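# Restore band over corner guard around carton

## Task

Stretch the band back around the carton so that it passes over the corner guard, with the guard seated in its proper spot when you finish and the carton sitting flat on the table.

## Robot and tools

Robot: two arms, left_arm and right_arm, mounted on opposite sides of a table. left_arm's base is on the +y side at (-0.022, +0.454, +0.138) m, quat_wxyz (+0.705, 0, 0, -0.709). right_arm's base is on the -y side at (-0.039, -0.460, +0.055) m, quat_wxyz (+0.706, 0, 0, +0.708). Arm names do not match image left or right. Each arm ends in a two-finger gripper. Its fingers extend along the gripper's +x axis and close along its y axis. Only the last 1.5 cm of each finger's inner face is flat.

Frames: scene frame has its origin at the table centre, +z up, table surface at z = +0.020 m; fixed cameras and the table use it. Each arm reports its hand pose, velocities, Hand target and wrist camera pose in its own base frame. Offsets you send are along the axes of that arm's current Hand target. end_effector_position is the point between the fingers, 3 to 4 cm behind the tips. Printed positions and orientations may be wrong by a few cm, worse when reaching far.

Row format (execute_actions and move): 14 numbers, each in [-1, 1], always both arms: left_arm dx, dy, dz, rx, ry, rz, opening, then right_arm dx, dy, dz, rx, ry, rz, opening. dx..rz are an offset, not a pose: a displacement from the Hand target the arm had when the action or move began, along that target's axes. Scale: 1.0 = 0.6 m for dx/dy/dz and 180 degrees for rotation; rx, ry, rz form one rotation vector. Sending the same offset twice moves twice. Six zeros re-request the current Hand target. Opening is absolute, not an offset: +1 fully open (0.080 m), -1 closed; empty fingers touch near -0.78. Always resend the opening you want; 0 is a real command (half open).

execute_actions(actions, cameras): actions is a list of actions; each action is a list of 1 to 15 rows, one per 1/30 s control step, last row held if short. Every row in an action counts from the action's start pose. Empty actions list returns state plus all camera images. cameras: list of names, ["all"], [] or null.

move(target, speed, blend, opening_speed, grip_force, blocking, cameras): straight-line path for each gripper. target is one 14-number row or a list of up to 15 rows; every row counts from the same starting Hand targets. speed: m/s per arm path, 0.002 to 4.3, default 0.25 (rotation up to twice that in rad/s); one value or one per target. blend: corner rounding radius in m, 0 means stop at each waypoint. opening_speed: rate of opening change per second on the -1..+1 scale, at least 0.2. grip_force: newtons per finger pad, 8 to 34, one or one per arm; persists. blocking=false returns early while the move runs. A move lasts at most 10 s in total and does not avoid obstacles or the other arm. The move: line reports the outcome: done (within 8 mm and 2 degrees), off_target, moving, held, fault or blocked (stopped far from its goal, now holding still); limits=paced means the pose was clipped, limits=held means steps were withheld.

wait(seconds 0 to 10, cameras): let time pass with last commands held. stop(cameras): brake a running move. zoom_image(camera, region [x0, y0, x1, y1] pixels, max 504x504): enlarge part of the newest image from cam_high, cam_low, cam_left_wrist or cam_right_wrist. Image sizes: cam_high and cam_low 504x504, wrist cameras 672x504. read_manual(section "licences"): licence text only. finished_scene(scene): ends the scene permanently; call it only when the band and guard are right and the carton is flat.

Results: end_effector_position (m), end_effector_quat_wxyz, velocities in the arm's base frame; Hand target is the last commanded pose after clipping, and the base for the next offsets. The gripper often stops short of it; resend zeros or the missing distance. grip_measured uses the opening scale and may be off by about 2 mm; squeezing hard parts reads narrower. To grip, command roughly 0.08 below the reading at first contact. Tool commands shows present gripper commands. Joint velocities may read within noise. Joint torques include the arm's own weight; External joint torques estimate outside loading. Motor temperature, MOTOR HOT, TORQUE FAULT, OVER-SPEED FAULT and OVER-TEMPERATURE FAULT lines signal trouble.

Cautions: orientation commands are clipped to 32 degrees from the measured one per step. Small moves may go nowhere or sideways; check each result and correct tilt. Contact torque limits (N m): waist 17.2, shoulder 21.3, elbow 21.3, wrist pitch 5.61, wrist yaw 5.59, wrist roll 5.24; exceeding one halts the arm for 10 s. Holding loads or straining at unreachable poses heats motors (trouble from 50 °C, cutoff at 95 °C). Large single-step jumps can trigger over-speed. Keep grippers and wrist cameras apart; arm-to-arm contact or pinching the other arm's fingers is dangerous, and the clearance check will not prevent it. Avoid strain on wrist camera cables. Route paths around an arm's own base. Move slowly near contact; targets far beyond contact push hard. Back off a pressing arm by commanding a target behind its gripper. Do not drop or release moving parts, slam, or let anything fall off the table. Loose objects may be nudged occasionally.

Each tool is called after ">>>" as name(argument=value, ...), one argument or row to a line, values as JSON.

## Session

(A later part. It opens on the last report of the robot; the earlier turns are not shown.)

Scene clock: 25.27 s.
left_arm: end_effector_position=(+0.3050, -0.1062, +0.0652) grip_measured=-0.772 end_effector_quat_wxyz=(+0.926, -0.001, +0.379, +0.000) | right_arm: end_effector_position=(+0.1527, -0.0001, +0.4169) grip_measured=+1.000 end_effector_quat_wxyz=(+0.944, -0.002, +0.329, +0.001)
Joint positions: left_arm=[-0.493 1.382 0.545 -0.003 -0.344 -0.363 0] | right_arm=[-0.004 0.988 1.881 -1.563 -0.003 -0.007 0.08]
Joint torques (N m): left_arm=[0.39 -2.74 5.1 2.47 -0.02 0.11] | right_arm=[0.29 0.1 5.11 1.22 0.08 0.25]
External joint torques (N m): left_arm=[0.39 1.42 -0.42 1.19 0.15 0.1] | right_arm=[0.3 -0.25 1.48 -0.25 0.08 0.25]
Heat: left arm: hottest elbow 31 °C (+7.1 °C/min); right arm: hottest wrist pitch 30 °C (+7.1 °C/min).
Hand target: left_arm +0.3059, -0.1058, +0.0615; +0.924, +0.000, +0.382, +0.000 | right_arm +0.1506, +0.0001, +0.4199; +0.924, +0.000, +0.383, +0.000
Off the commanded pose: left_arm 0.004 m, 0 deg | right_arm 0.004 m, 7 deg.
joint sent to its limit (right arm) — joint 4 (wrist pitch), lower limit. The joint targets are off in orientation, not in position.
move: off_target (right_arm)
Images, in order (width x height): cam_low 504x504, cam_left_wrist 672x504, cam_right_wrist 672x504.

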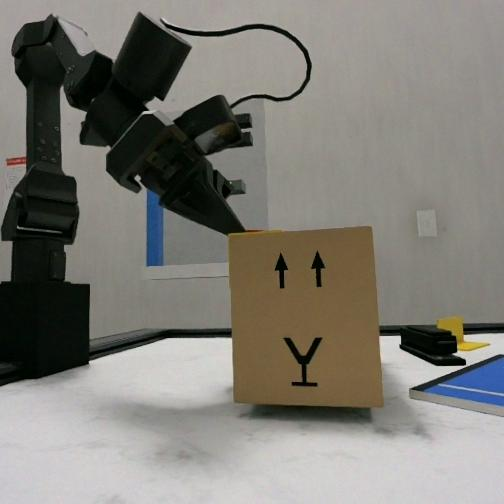

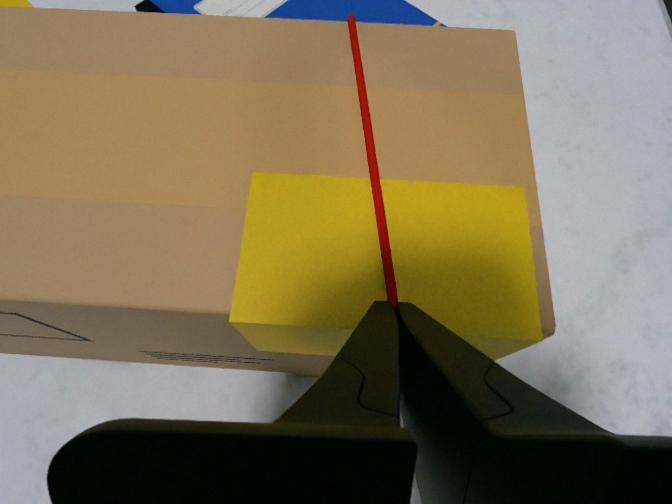

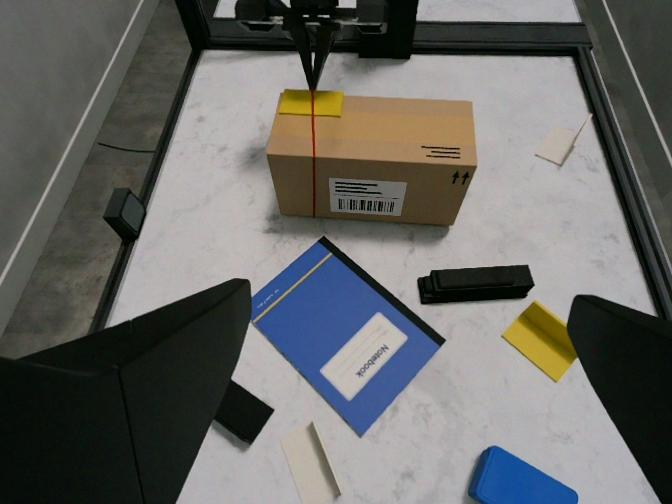

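>>> move(
  target=[
    [-0.025,0,0,0,0,0,-1,0,0,0,0,0,0,1],
    [-0.025,0.018,0,0,0,0,-1,0,0,0,0,0,0,1],
    [-0.003,0.018,0,0,0,0,-1,0,0,0,0,0,0,1],
  ],
  speed=0.05,
  cameras=["cam_low","cam_left_wrist","cam_right_wrist"],
)

>>> zoom_image(
  camera="cam_right_wrist",
  region=[250, 60, 490, 230],
)

Scene clock: 27.60 s.
left_arm: end_effector_position=(+0.3042, -0.0959, +0.0653) grip_measured=-0.772 end_effector_quat_wxyz=(+0.925, -0.002, +0.380, +0.000) | right_arm: end_effector_position=(+0.1527, -0.0001, +0.4169) grip_measured=+1.000 end_effector_quat_wxyz=(+0.944, -0.002, +0.329, +0.001)
Joint positions: left_arm=[-0.451 1.357 0.526 -0.001 -0.314 -0.331 0] | right_arm=[-0.004 0.988 1.881 -1.563 -0.003 -0.007 0.08]
Joint torques (N m): left_arm=[0.28 -3.22 4.99 2.23 -0.11 0.09] | right_arm=[0.34 -0.03 4.89 1.21 0.09 0.26]
External joint torques (N m): left_arm=[0.29 0.84 -0.62 0.91 0.05 0.08] | right_arm=[0.33 -0.46 1.27 -0.28 0.1 0.26]
Heat: left arm: hottest elbow 32 °C (+8.7 °C/min); right arm: hottest wrist pitch 30 °C (+6.5 °C/min).
Hand target: left_arm +0.3046, -0.0950, +0.0626; +0.924, +0.000, +0.382, +0.000 | right_arm +0.1506, +0.0001, +0.4199; +0.924, +0.000, +0.383, +0.000
Off the commanded pose: left_arm 0.003 m, 0 deg | right_arm 0.004 m, 7 deg.
joint sent to its limit (right arm) — joint 4 (wrist pitch), lower limit. The joint targets are off in orientation, not in position.
move: off_target (right_arm)
Images, in order (width x height): cam_low 504x504, cam_left_wrist 672x504, cam_right_wrist 672x504.

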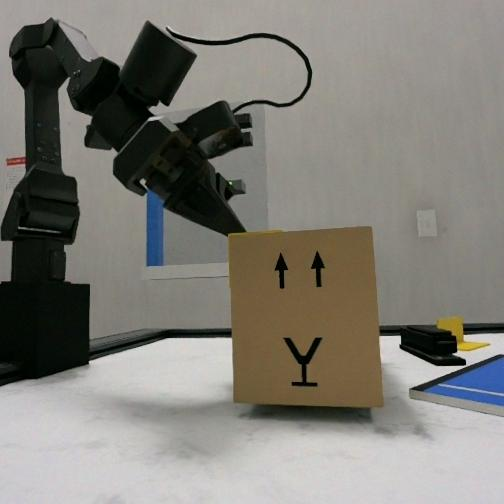

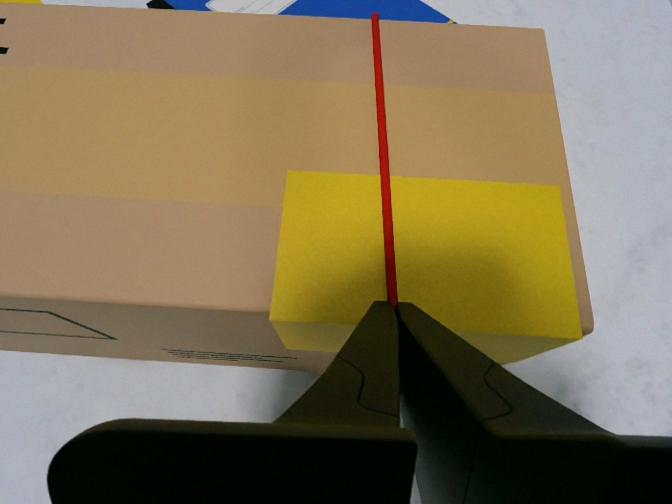

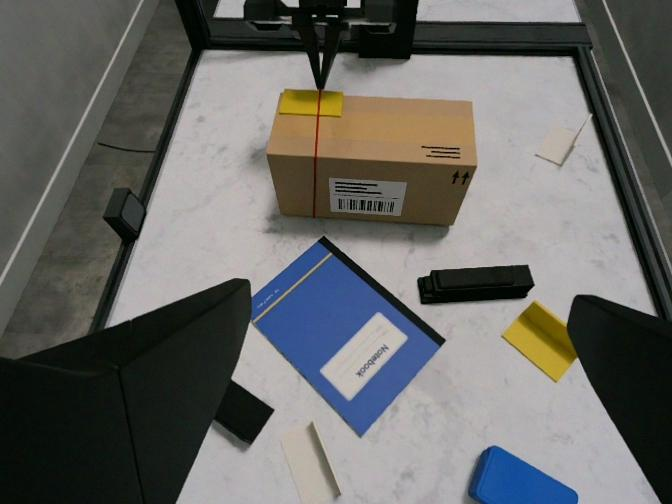

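Scaled by 2.100.

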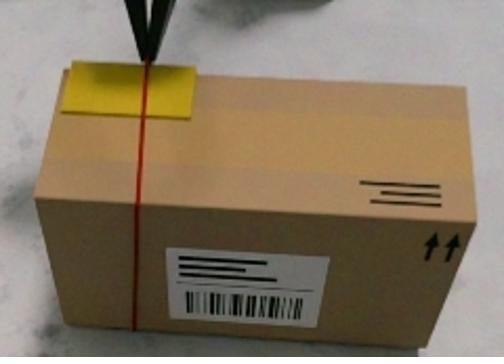

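>>> move(
  target=[
    [0,0,0,0,0,0,-0.5,0,0,0,0,0,0,1],
    [-0.13,0,0.05,0,0,0,-0.5,0,0,0,0,0,0,1],
  ],
  speed=0.1,
  opening_speed=0.4,
  cameras=["all"],
)

>>> zoom_image(
  camera="cam_right_wrist",
  region=[250, 60, 490, 230],
)

>>> zoom_image(
  camera="cam_left_wrist",
  region=[200, 0, 672, 350],
)

>>> zoom_image(
  camera="cam_low",
  region=[190, 200, 420, 430],
)

Scene clock: 30.33 s.
left_arm: end_effector_position=(+0.2681, -0.0935, +0.1300) grip_measured=-0.503 end_effector_quat_wxyz=(+0.920, +0.006, +0.393, +0.002) | right_arm: end_effector_position=(+0.1527, -0.0001, +0.4169) grip_measured=+1.000 end_effector_quat_wxyz=(+0.944, -0.002, +0.329, +0.001)
Joint positions: left_arm=[-0.523 1.092 0.665 -0.454 -0.36 -0.386 0.012] | right_arm=[-0.004 0.988 1.881 -1.563 -0.003 -0.007 0.08]
Joint torques (N m): left_arm=[-0.24 -4.23 7.9 1.55 -0.32 -0.12] | right_arm=[0.25 0.04 5.16 1.24 0.09 0.27]
External joint torques (N m): left_arm=[-0.24 -1.33 1.67 0.32 -0.14 -0.13] | right_arm=[0.25 -0.29 1.44 -0.28 0.1 0.27]
Heat: left arm: hottest elbow 32 °C (+7.9 °C/min); right arm: hottest wrist pitch 31 °C (+7.9 °C/min).
Hand target: left_arm +0.2705, -0.0951, +0.1390; +0.924, +0.000, +0.382, +0.000 | right_arm +0.1506, +0.0001, +0.4199; +0.924, +0.000, +0.383, +0.000
Off the commanded pose: left_arm 0.009 m, 2 deg | right_arm 0.004 m, 7 deg.
joint sent to its limit (right arm) — joint 4 (wrist pitch), lower limit. The joint targets are off in orientation, not in position.
move: off_target (left_arm, right_arm)

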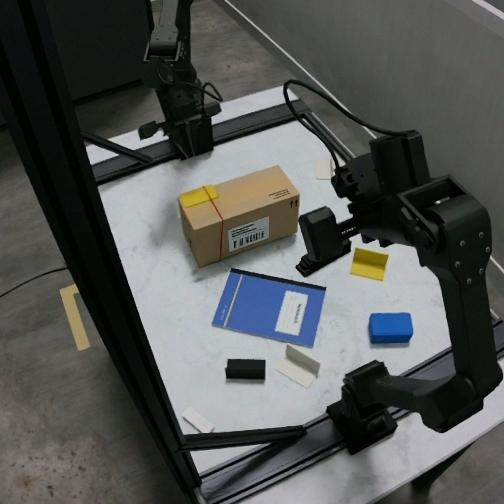

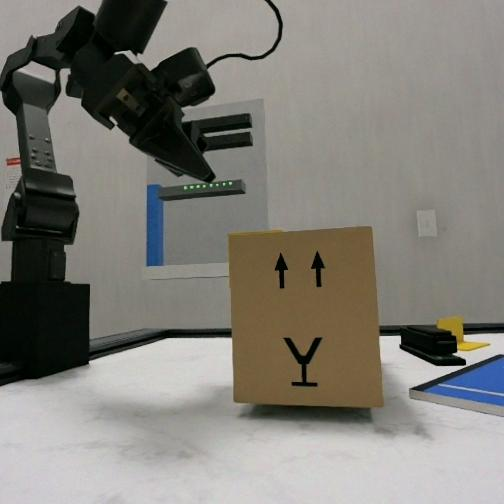

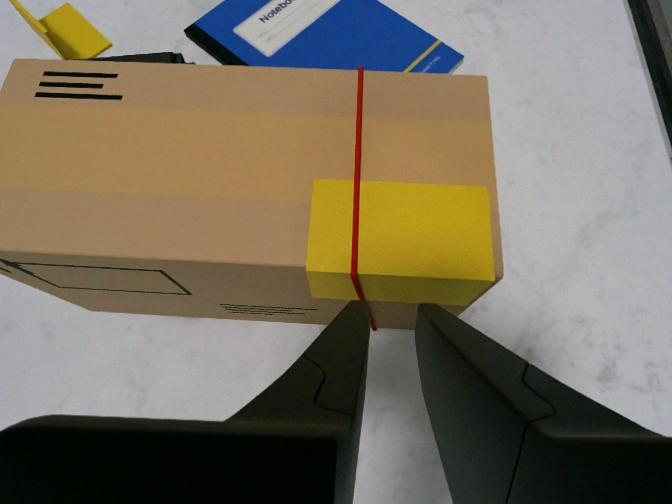

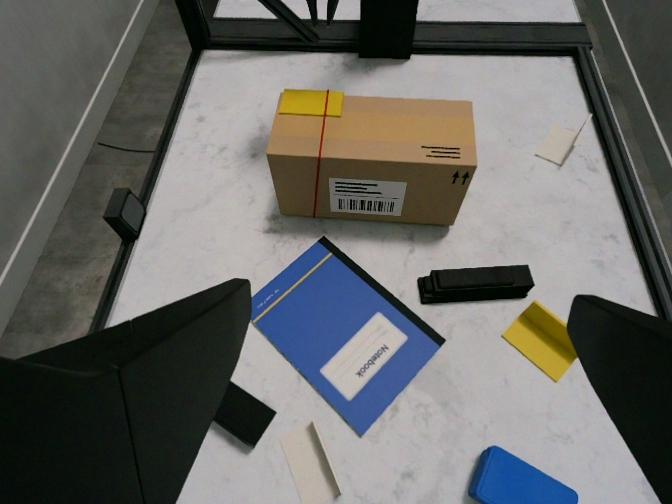

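Scaled by 2.100.

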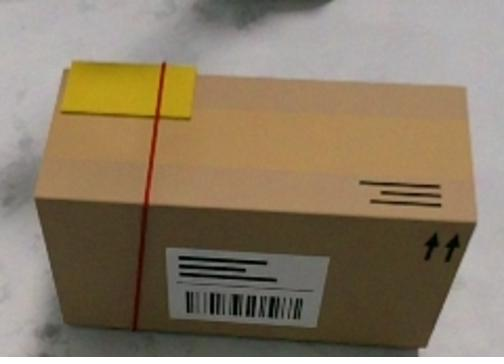

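Scaled by 1.068.

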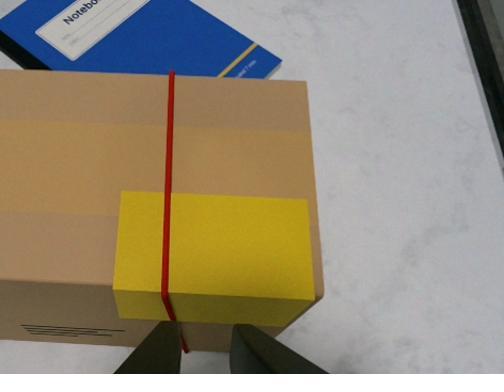

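Scaled by 2.191.

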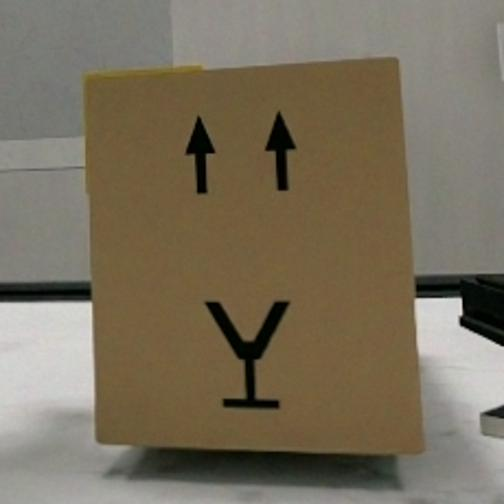

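>>> move(
  target=[0.065,0.0235,-0.045,0,0,0,-0.35,0,0,0,0,0,0,1],
  speed=0.12,
  cameras=["cam_low","cam_left_wrist"],
)

Scene clock: 32.07 s.
left_arm: end_effector_position=(+0.2800, -0.0820, +0.0962) grip_measured=-0.353 end_effector_quat_wxyz=(+0.926, -0.003, +0.378, -0.001) | right_arm: end_effector_position=(+0.1527, -0.0001, +0.4169) grip_measured=+1.000 end_effector_quat_wxyz=(+0.944, -0.002, +0.329, +0.001)
Joint positions: left_arm=[-0.442 1.141 0.526 -0.209 -0.307 -0.324 0.019] | right_arm=[-0.004 0.988 1.881 -1.563 -0.003 -0.007 0.08]
Joint torques (N m): left_arm=[0.23 -2.55 5.08 1.93 -0.12 0.11] | right_arm=[0.21 0.09 4.98 1.24 0.09 0.22]
External joint torques (N m): left_arm=[0.24 0.5 -0.97 0.63 0.03 0.11] | right_arm=[0.21 -0.29 1.31 -0.26 0.1 0.22]
Heat: left arm: hottest elbow 32 °C (+7.5 °C/min); right arm: hottest wrist pitch 31 °C (+7.5 °C/min).
Hand target: left_arm +0.2790, -0.0810, +0.0923; +0.924, +0.000, +0.382, +0.000 | right_arm +0.1506, +0.0001, +0.4199; +0.924, +0.000, +0.383, +0.000
Off the commanded pose: left_arm 0.004 m, 1 deg | right_arm 0.004 m, 7 deg.
joint sent to its limit (right arm) — joint 4 (wrist pitch), lower limit. The joint targets are off in orientation, not in position.
move: off_target (right_arm)
Images, in order (width x height): cam_low 504x504, cam_left_wrist 672x504.

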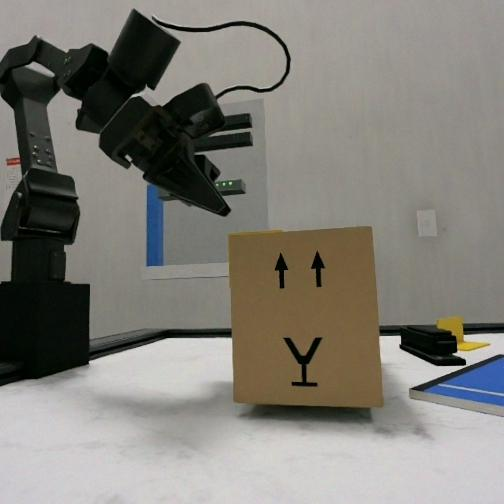

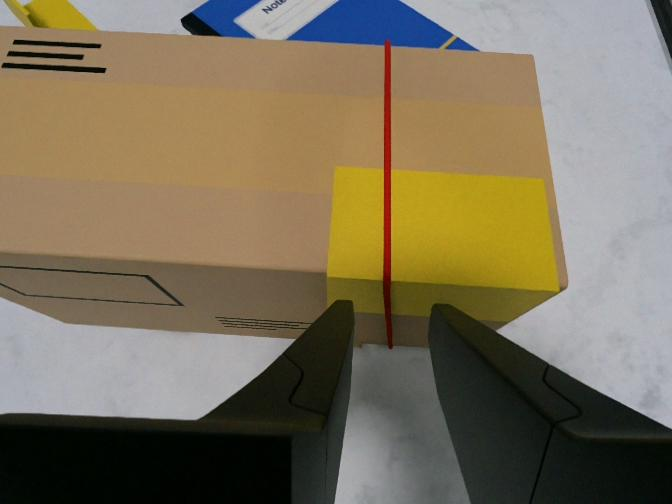

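>>> move(
  target=[
    [0.072,0,-0.006,0,0,0,-0.35,0,0,0,0,0,0,1],
    [0.072,0,-0.006,0,0,0,-1,0,0,0,0,0,0,1],
  ],
  speed=0.06,
  cameras=["cam_low","cam_left_wrist"],
)

>>> zoom_image(
  camera="cam_left_wrist",
  region=[300, 200, 500, 400],
)

Scene clock: 34.73 s.
left_arm: end_effector_position=(+0.3090, -0.0831, +0.0649) grip_measured=-0.772 end_effector_quat_wxyz=(+0.927, -0.005, +0.374, -0.003) | right_arm: end_effector_position=(+0.1527, -0.0001, +0.4169) grip_measured=+1.000 end_effector_quat_wxyz=(+0.944, -0.002, +0.329, +0.001)
Joint positions: left_arm=[-0.387 1.349 0.506 0.039 -0.267 -0.281 0] | right_arm=[-0.004 0.988 1.881 -1.563 -0.003 -0.007 0.08]
Joint torques (N m): left_arm=[0.3 -2.95 4.61 1.66 -0.22 0.11] | right_arm=[0.3 -0.01 4.94 1.2 0.09 0.26]
External joint torques (N m): left_arm=[0.29 1 -0.93 0.34 -0.09 0.11] | right_arm=[0.3 -0.48 1.31 -0.31 0.1 0.26]
Heat: left arm: hottest elbow 32 °C (+6.9 °C/min); right arm: hottest wrist pitch 31 °C (+6.9 °C/min).
Hand target: left_arm +0.3071, -0.0809, +0.0592; +0.924, +0.000, +0.382, +0.000 | right_arm +0.1506, +0.0001, +0.4199; +0.924, +0.000, +0.383, +0.000
Off the commanded pose: left_arm 0.006 m, 1 deg | right_arm 0.004 m, 7 deg.
joint sent to its limit (right arm) — joint 4 (wrist pitch), lower limit. The joint targets are off in orientation, not in position.
move: off_target (right_arm)
Images, in order (width x height): cam_low 504x504, cam_left_wrist 672x504.

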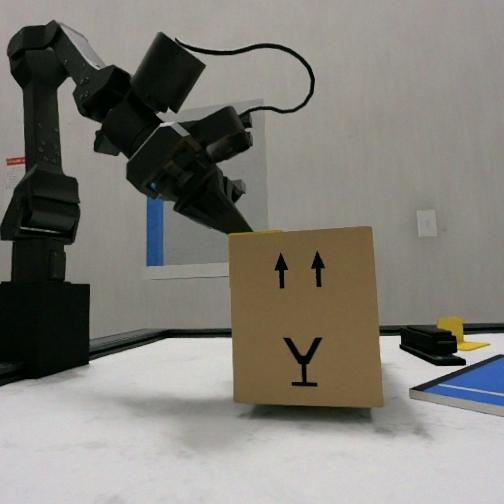

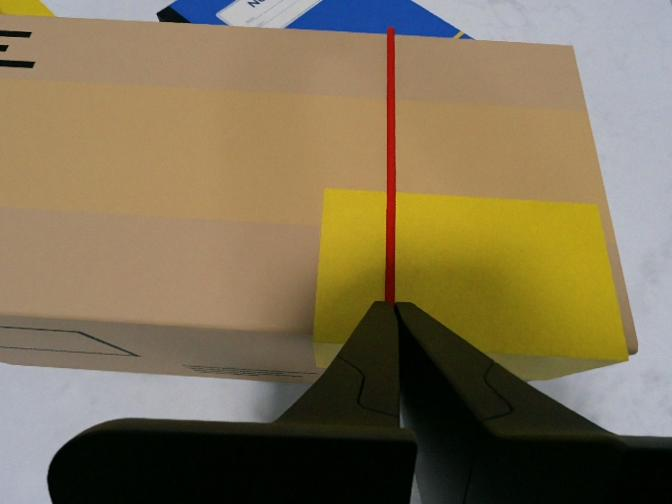

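Scaled by 2.520.

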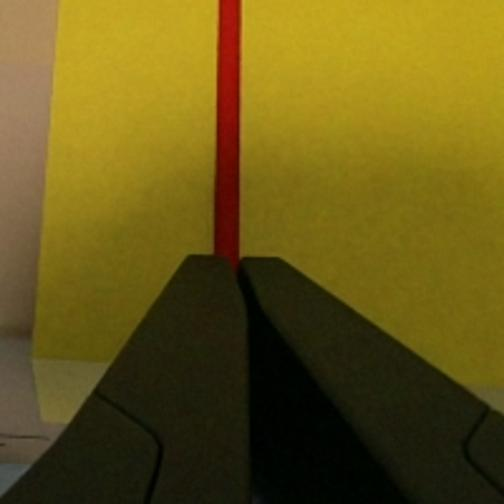

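>>> move(
  target=[
    [-0.045,0,0.008,0,0,0,-1,0,0,0,0,0,0,1],
    [-0.045,-0.105,0.008,0,0,0,-1,0,0,0,0,0,0,1],
  ],
  speed=0.06,
  cameras=["cam_low","cam_left_wrist","cam_right_wrist"],
)

>>> zoom_image(
  camera="cam_right_wrist",
  region=[250, 60, 490, 230],
)

Scene clock: 37.33 s.
left_arm: end_effector_position=(+0.2883, -0.1380, +0.0762) grip_measured=-0.773 end_effector_quat_wxyz=(+0.922, +0.004, +0.387, +0.006) | right_arm: end_effector_position=(+0.1527, -0.0001, +0.4169) grip_measured=+1.000 end_effector_quat_wxyz=(+0.944, -0.002, +0.329, +0.001)
Joint positions: left_arm=[-0.653 1.382 0.621 -0.156 -0.451 -0.5 0] | right_arm=[-0.004 0.988 1.881 -1.563 -0.003 -0.007 0.08]
Joint torques (N m): left_arm=[-0.89 -4.08 7.48 1.53 -0.23 -0.16] | right_arm=[0.37 0 5.09 1.22 0.08 0.27]
External joint torques (N m): left_arm=[-0.9 0.17 1.84 0.34 0.01 -0.16] | right_arm=[0.38 -0.48 1.46 -0.29 0.08 0.27]
Heat: left arm: hottest elbow 32 °C (+6.4 °C/min); right arm: hottest wrist pitch 31 °C (+6.4 °C/min).
Hand target: left_arm +0.2914, -0.1439, +0.0818; +0.924, +0.000, +0.382, +0.000 | right_arm +0.1506, +0.0001, +0.4199; +0.924, +0.000, +0.383, +0.000
Off the commanded pose: left_arm 0.009 m, 1 deg | right_arm 0.004 m, 7 deg.
joint sent to its limit (right arm) — joint 4 (wrist pitch), lower limit. The joint targets are off in orientation, not in position.
move: off_target (left_arm, right_arm)
Images, in order (width x height): cam_low 504x504, cam_left_wrist 672x504, cam_right_wrist 672x504.

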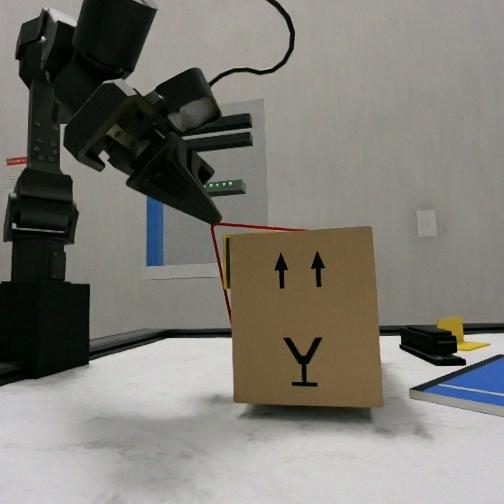

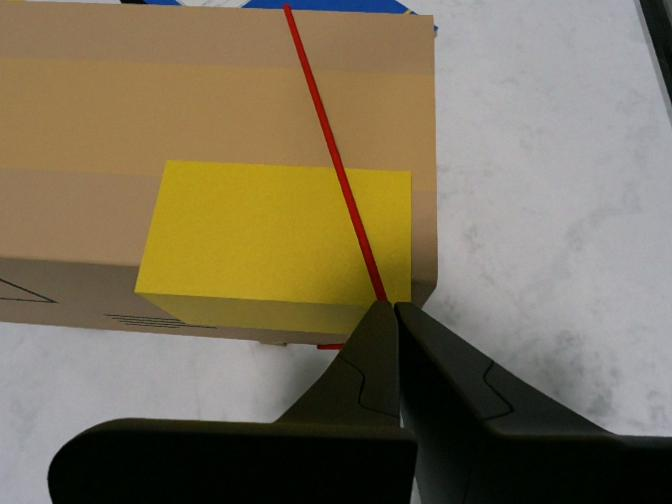

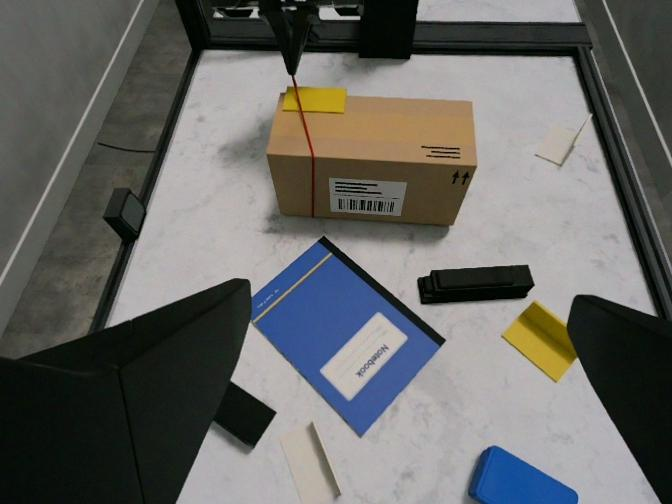

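Scaled by 2.100.

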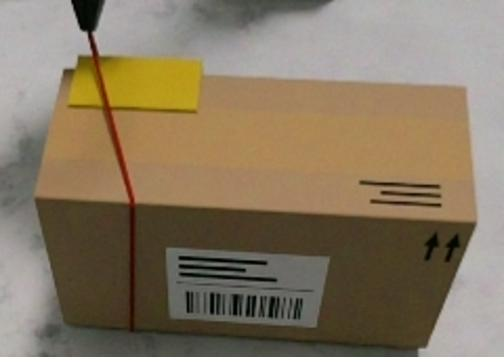

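>>> move(
  target=[
    [0,0.04,0,0,0,0,-1,0,0,0,0,0,0,1],
    [0.038,0.04,-0.008,0,0,0,-1,0,0,0,0,0,0,1],
  ],
  speed=0.06,
  cameras=["cam_low","cam_left_wrist","cam_right_wrist"],
)

>>> zoom_image(
  camera="cam_right_wrist",
  region=[250, 60, 490, 230],
)

>>> zoom_image(
  camera="cam_low",
  region=[190, 200, 420, 430],
)

Scene clock: 39.40 s.
left_arm: end_effector_position=(+0.3053, -0.1202, +0.0658) grip_measured=-0.773 end_effector_quat_wxyz=(+0.926, -0.003, +0.378, +0.001) | right_arm: end_effector_position=(+0.1527, -0.0001, +0.4169) grip_measured=+1.000 end_effector_quat_wxyz=(+0.944, -0.002, +0.329, +0.001)
Joint positions: left_arm=[-0.546 1.413 0.575 -0.015 -0.38 -0.408 0] | right_arm=[-0.004 0.988 1.881 -1.563 -0.003 -0.007 0.08]
Joint torques (N m): left_arm=[0.01 -3.82 4.65 1.94 -0.08 0.1] | right_arm=[0.39 0.25 5.05 1.23 0.06 0.28]
External joint torques (N m): left_arm=[0 0.54 -0.82 0.68 0.11 0.1] | right_arm=[0.39 -0.08 1.39 -0.25 0.06 0.28]
Heat: left arm: hottest elbow 32 °C (+6.1 °C/min); right arm: hottest wrist pitch 31 °C (+6.1 °C/min).
Hand target: left_arm +0.3042, -0.1200, +0.0623; +0.924, +0.000, +0.382, +0.000 | right_arm +0.1506, +0.0001, +0.4199; +0.924, +0.000, +0.383, +0.000
Off the commanded pose: left_arm 0.004 m, 1 deg | right_arm 0.004 m, 7 deg.
joint sent to its limit (right arm) — joint 4 (wrist pitch), lower limit. The joint targets are off in orientation, not in position.
move: off_target (right_arm)
Images, in order (width x height): cam_low 504x504, cam_left_wrist 672x504, cam_right_wrist 672x504.

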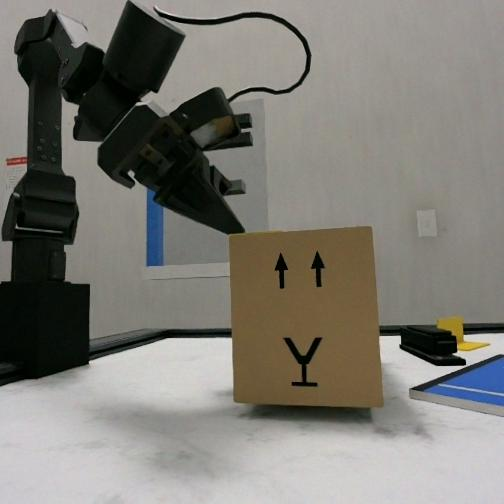

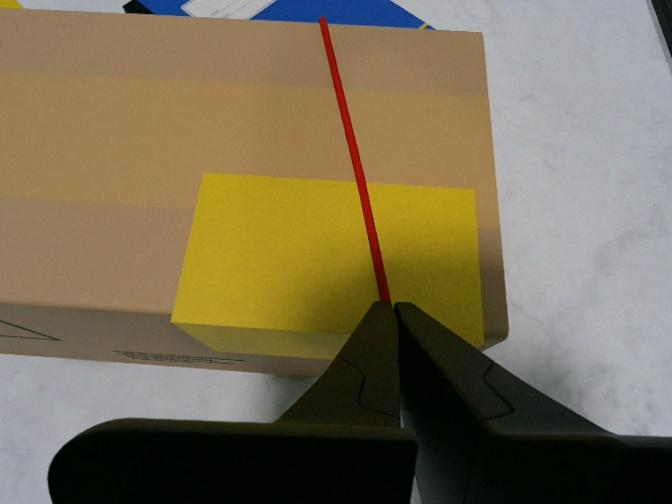

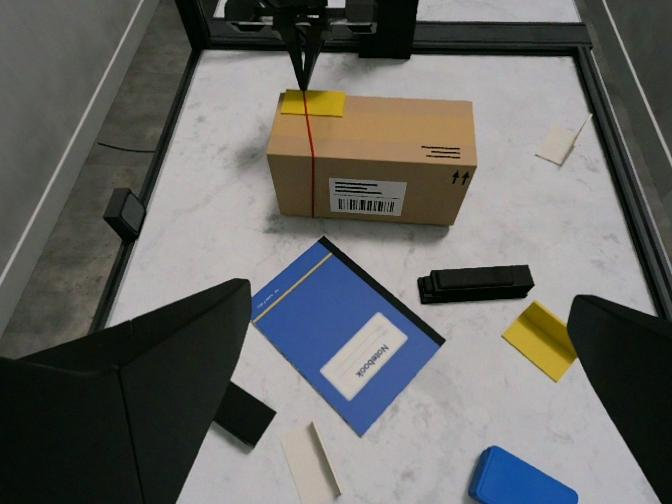

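Scaled by 2.100.

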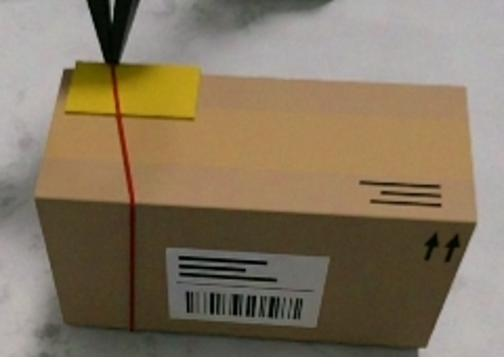

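Scaled by 2.191.

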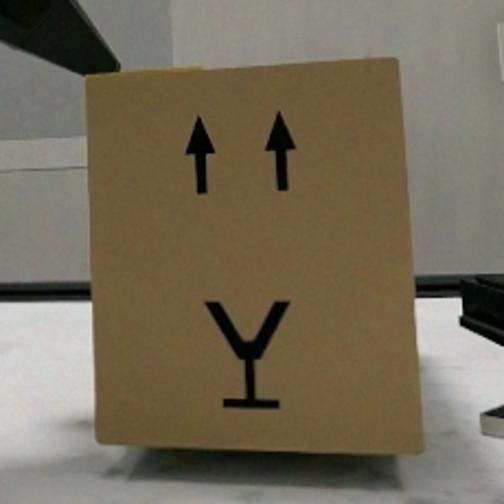

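>>> move(
  target=[
    [0,0,0,0,0,0,-0.6,0,0,0,0,0,0,1],
    [-0.13,0,0.05,0,0,0,-0.6,0,0,0,0,0,0,1],
  ],
  speed=0.1,
  opening_speed=0.3,
  cameras=["cam_low","cam_left_wrist","cam_right_wrist"],
)

>>> zoom_image(
  camera="cam_right_wrist",
  region=[250, 60, 490, 230],
)

>>> zoom_image(
  camera="cam_left_wrist",
  region=[200, 0, 672, 350],
)

>>> zoom_image(
  camera="cam_low",
  region=[190, 200, 420, 430],
)

Scene clock: 42.17 s.
left_arm: end_effector_position=(+0.2678, -0.1181, +0.1295) grip_measured=-0.603 end_effector_quat_wxyz=(+0.920, +0.007, +0.392, +0.002) | right_arm: end_effector_position=(+0.1527, -0.0001, +0.4169) grip_measured=+1.000 end_effector_quat_wxyz=(+0.944, -0.002, +0.329, +0.001)
Joint positions: left_arm=[-0.631 1.162 0.706 -0.461 -0.429 -0.475 0.008] | right_arm=[-0.004 0.988 1.881 -1.563 -0.003 -0.007 0.08]
Joint torques (N m): left_arm=[-0.25 -4.64 7.8 1.49 -0.39 -0.13] | right_arm=[0.28 0.2 4.96 1.21 0.08 0.24]
External joint torques (N m): left_arm=[-0.24 -1.34 1.57 0.27 -0.17 -0.13] | right_arm=[0.29 -0.33 1.38 -0.29 0.08 0.24]
Heat: left arm: hottest elbow 32 °C (+5.7 °C/min); right arm: hottest wrist pitch 31 °C (+5.7 °C/min).
Hand target: left_arm +0.2701, -0.1200, +0.1385; +0.924, +0.000, +0.382, +0.000 | right_arm +0.1506, +0.0001, +0.4199; +0.924, +0.000, +0.383, +0.000
Off the commanded pose: left_arm 0.010 m, 2 deg | right_arm 0.004 m, 7 deg.
joint sent to its limit (right arm) — joint 4 (wrist pitch), lower limit. The joint targets are off in orientation, not in position.
move: off_target (left_arm, right_arm)
Images, in order (width x height): cam_low 504x504, cam_left_wrist 672x504, cam_right_wrist 672x504.

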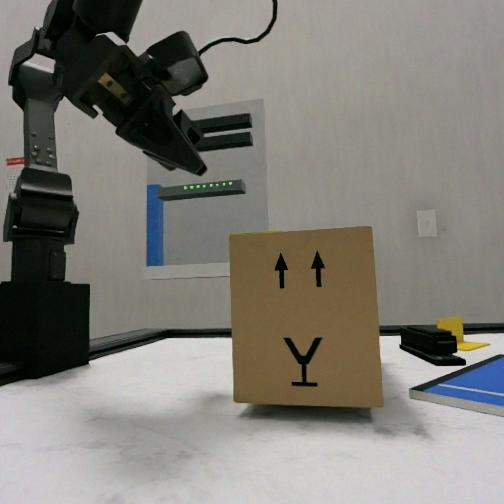

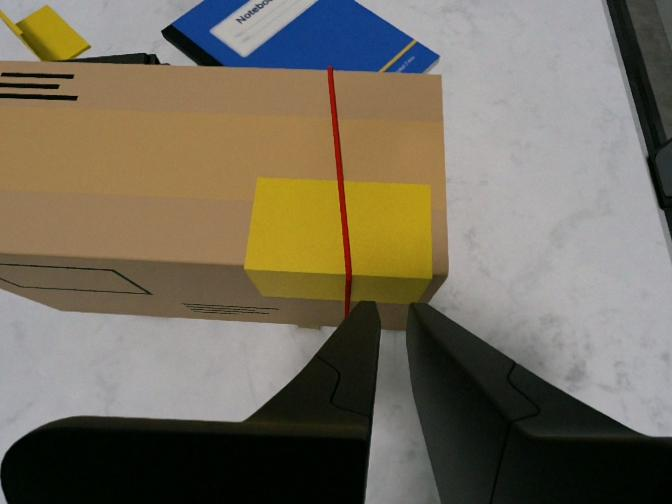

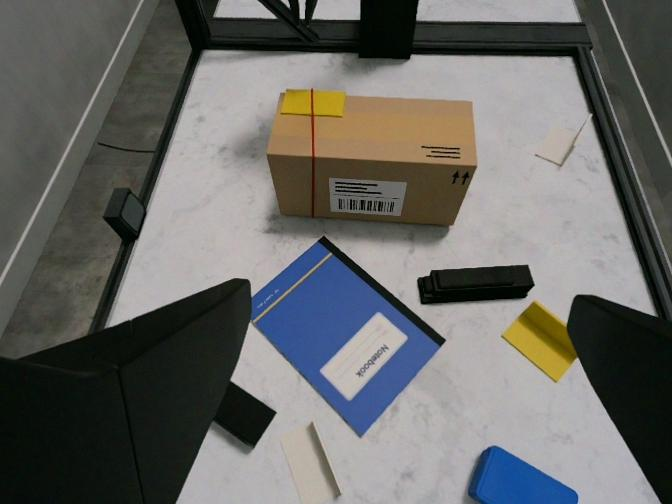

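Scaled by 2.100.

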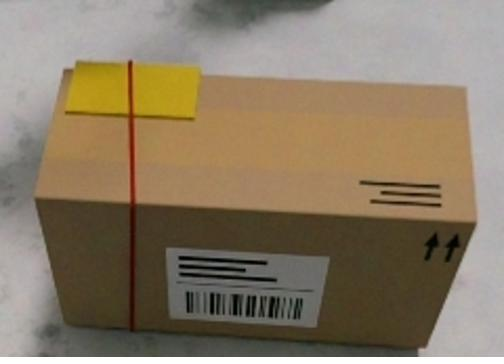

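Scaled by 1.068.

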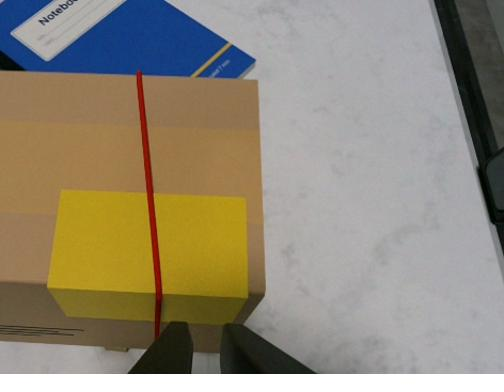

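Scaled by 2.191.

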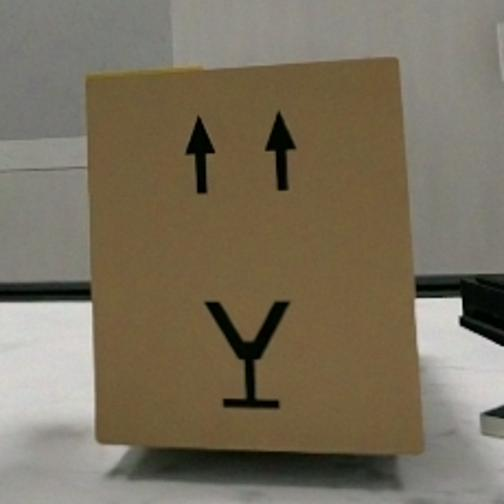

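>>> move(
  target=[-0.106,0.02,-0.13,0,0,0,-0.35,0,0,0,0,0,0,1],
  speed=0.2,
  cameras=["cam_left_wrist"],
)

>>> zoom_image(
  camera="cam_left_wrist",
  region=[200, 0, 600, 300],
)

Scene clock: 44.03 s.
left_arm: end_effector_position=(+0.1702, -0.1085, +0.1273) grip_measured=-0.353 end_effector_quat_wxyz=(+0.923, +0.002, +0.384, +0.000) | right_arm: end_effector_position=(+0.1527, -0.0001, +0.4169) grip_measured=+1.000 end_effector_quat_wxyz=(+0.944, -0.002, +0.329, +0.001)
Joint positions: left_arm=[-1.038 0.839 0.578 -0.843 -0.653 -0.874 0.019] | right_arm=[-0.004 0.988 1.881 -1.563 -0.003 -0.007 0.08]
Joint torques (N m): left_arm=[-0.24 -2.08 5.77 1.19 -0.54 -0.17] | right_arm=[0.3 -0.02 5.14 1.22 0.05 0.23]
External joint torques (N m): left_arm=[-0.23 -0.92 -0.24 0.26 -0.18 -0.17] | right_arm=[0.3 -0.41 1.53 -0.26 0.05 0.23]
Motor temperatures (°C): left_arm=[25 29 33 30 28 27] | right_arm=[25 29 30 31 30 30]
Heat: left arm: hottest elbow 33 °C (+6.8 °C/min); right arm: hottest wrist pitch 31 °C (+5.5 °C/min).
Hand target: left_arm +0.1700, -0.1080, +0.1282; +0.924, -0.001, +0.382, +0.000 | right_arm +0.1506, +0.0001, +0.4199; +0.924, +0.000, +0.383, +0.000
Off the commanded pose: left_arm 0.001 m, 0 deg | right_arm 0.004 m, 7 deg.
joint sent to its limit (right arm) — joint 4 (wrist pitch), lower limit. The joint targets are off in orientation, not in position.
move: off_target (right_arm)
Images, in order (width x height): cam_left_wrist 672x504.

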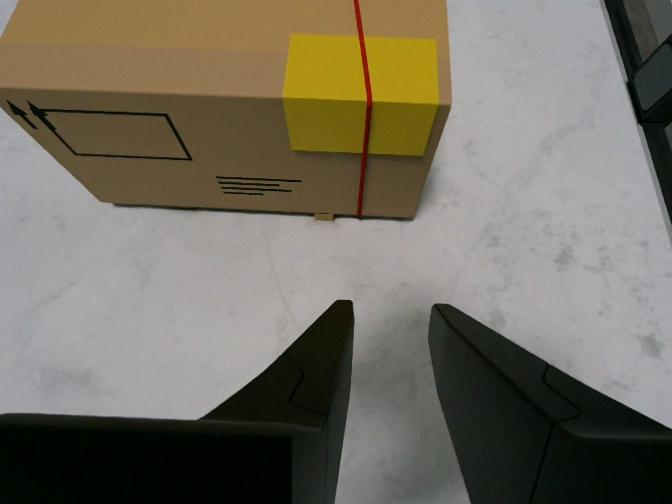

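Scaled by 1.260.

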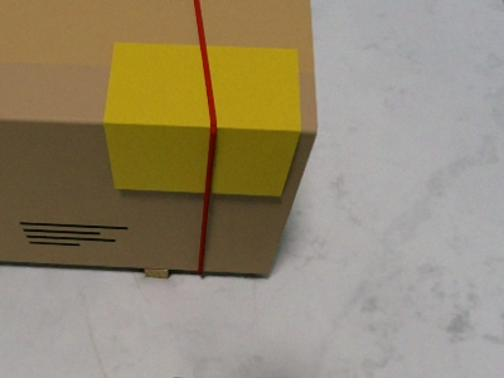

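>>> move(
  target=[0,0,0,0,0,0,-0.35,0.548,0.127,0.041,0,0,0,-0.3],
  speed=0.25,
  cameras=["cam_high","cam_low","cam_right_wrist"],
)

Scene clock: 46.87 s.
left_arm: end_effector_position=(+0.1701, -0.1085, +0.1273) grip_measured=-0.353 end_effector_quat_wxyz=(+0.923, +0.002, +0.384, +0.000) | right_arm: end_effector_position=(+0.3969, +0.0746, +0.2010) grip_measured=-0.297 end_effector_quat_wxyz=(+0.922, -0.003, +0.388, +0.000)
Joint positions: left_arm=[-1.038 0.839 0.578 -0.844 -0.653 -0.875 0.019] | right_arm=[0.251 1.504 1.228 -0.536 0.177 0.175 0.022]
Joint torques (N m): left_arm=[-0.25 -2.07 5.75 1.17 -0.54 -0.14] | right_arm=[0.32 -5.12 8.63 1.37 0.15 0.28]
External joint torques (N m): left_arm=[-0.27 -0.9 -0.23 0.27 -0.16 -0.14] | right_arm=[0.31 0.84 2.17 0.03 0.08 0.28]
Heat: left arm: hottest elbow 33 °C (+6.4 °C/min); right arm: hottest wrist pitch 32 °C (+6.4 °C/min).
Hand target: left_arm +0.1699, -0.1080, +0.1282; +0.924, +0.000, +0.382, +0.000 | right_arm +0.4005, +0.0762, +0.2046; +0.924, +0.000, +0.383, +0.000
Off the commanded pose: left_arm 0.001 m, 0 deg | right_arm 0.006 m, 1 deg.
move: done
Images, in order (width x height): cam_high 504x504, cam_low 504x504, cam_right_wrist 672x504.

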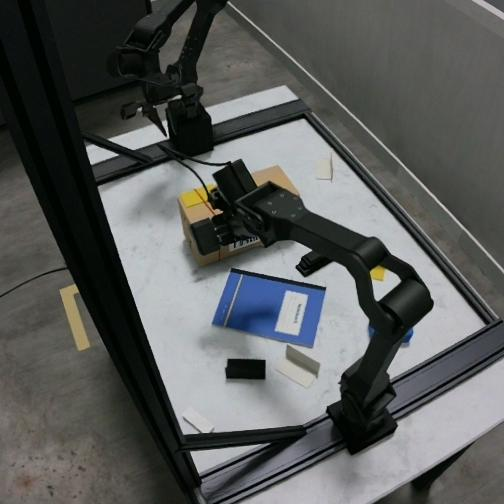

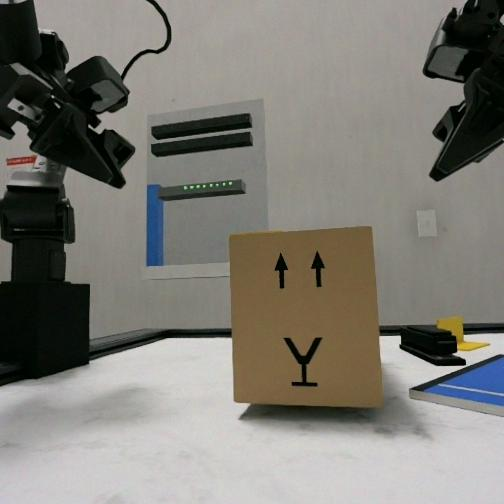

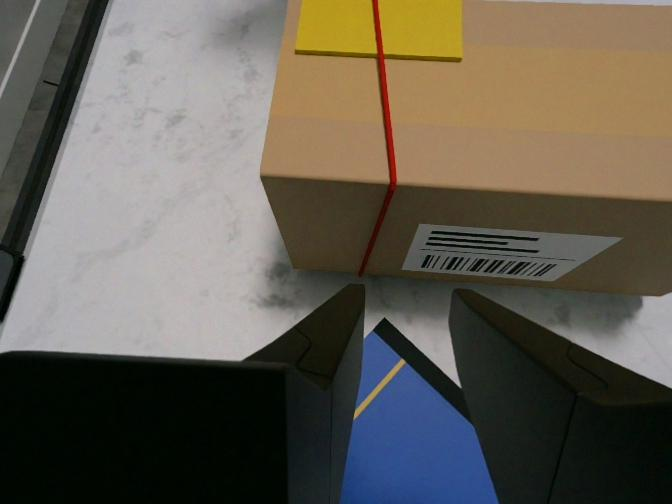

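>>> move(
  target=[0,0,0,0,0,0,-0.35,0.083,0,-0.005,0,0,0,-0.3],
  speed=0.12,
  cameras=["cam_low","cam_right_wrist"],
)

Scene clock: 48.53 s.
left_arm: end_effector_position=(+0.1701, -0.1085, +0.1273) grip_measured=-0.353 end_effector_quat_wxyz=(+0.923, +0.002, +0.384, +0.000) | right_arm: end_effector_position=(+0.4317, +0.0764, +0.1700) grip_measured=-0.297 end_effector_quat_wxyz=(+0.925, +0.002, +0.381, -0.001)
Joint positions: left_arm=[-1.038 0.839 0.578 -0.844 -0.653 -0.875 0.019] | right_arm=[0.231 1.638 1.228 -0.385 0.164 0.169 0.022]
Joint torques (N m): left_arm=[-0.27 -2.07 5.76 1.17 -0.53 -0.14] | right_arm=[-0.02 -6.18 7.08 1.43 0.03 -0.16]
External joint torques (N m): left_arm=[-0.26 -0.88 -0.31 0.23 -0.17 -0.14] | right_arm=[-0.02 0.8 0.61 0.06 -0.04 -0.16]
Heat: left arm: hottest elbow 33 °C (+6.2 °C/min); right arm: hottest wrist pitch 32 °C (+6.2 °C/min).
Hand target: left_arm +0.1699, -0.1080, +0.1282; +0.924, +0.000, +0.382, +0.000 | right_arm +0.4336, +0.0762, +0.1674; +0.924, +0.000, +0.383, +0.000
Off the commanded pose: left_arm 0.001 m, 0 deg | right_arm 0.003 m, 0 deg.
move: done
Images, in order (width x height): cam_low 504x504, cam_right_wrist 672x504.

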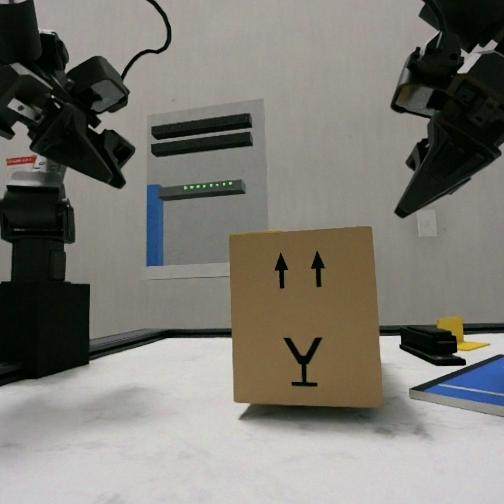

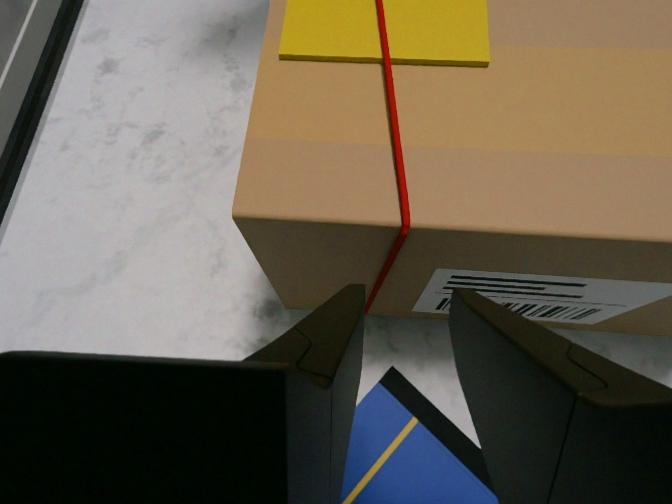

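>>> move(
  target=[0,0,0,0,0,0,-0.35,0.075,-0.004,-0.013,0,0,0,-0.3],
  speed=0.1,
  cameras=["cam_low","cam_right_wrist"],
)

Scene clock: 49.73 s.
left_arm: end_effector_position=(+0.1701, -0.1085, +0.1273) grip_measured=-0.353 end_effector_quat_wxyz=(+0.923, +0.002, +0.384, +0.000) | right_arm: end_effector_position=(+0.4597, +0.0745, +0.1361) grip_measured=-0.297 end_effector_quat_wxyz=(+0.926, +0.003, +0.377, -0.001)
Joint positions: left_arm=[-1.038 0.839 0.578 -0.844 -0.653 -0.875 0.019] | right_arm=[0.208 1.764 1.228 -0.249 0.148 0.152 0.022]
Joint torques (N m): left_arm=[-0.25 -2.07 5.77 1.18 -0.53 -0.14] | right_arm=[-0.36 -6.4 6.41 1.43 0 -0.15]
External joint torques (N m): left_arm=[-0.25 -0.88 -0.27 0.24 -0.17 -0.14] | right_arm=[-0.31 1.38 0.04 0.04 -0.06 -0.15]
Heat: left arm: hottest elbow 33 °C (+6.0 °C/min); right arm: hottest wrist pitch 32 °C (+6.0 °C/min).
Hand target: left_arm +0.1699, -0.1080, +0.1282; +0.924, +0.000, +0.382, +0.000 | right_arm +0.4598, +0.0739, +0.1301; +0.924, +0.000, +0.383, +0.000
Off the commanded pose: left_arm 0.001 m, 0 deg | right_arm 0.006 m, 1 deg.
move: done
Images, in order (width x height): cam_low 504x504, cam_right_wrist 672x504.

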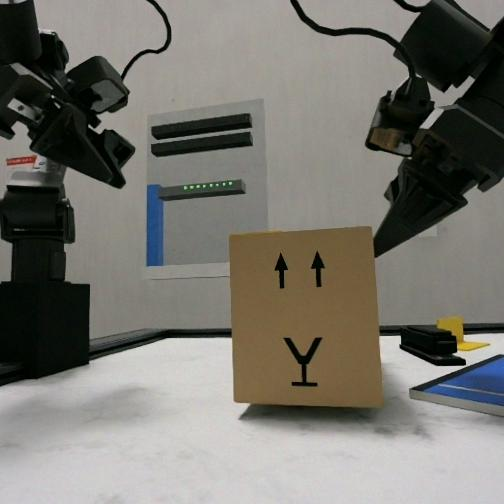

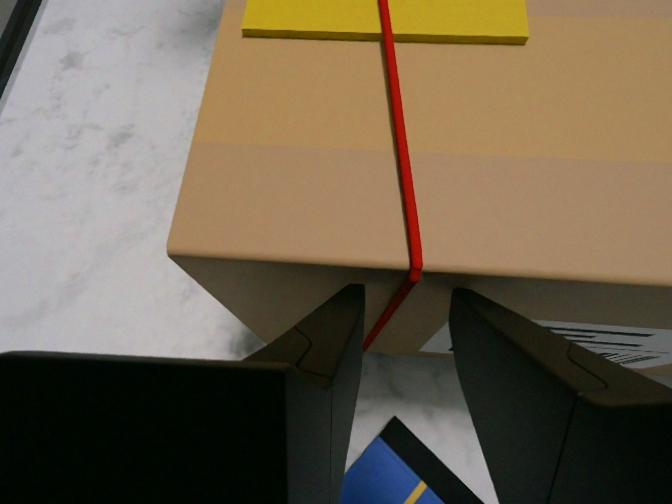

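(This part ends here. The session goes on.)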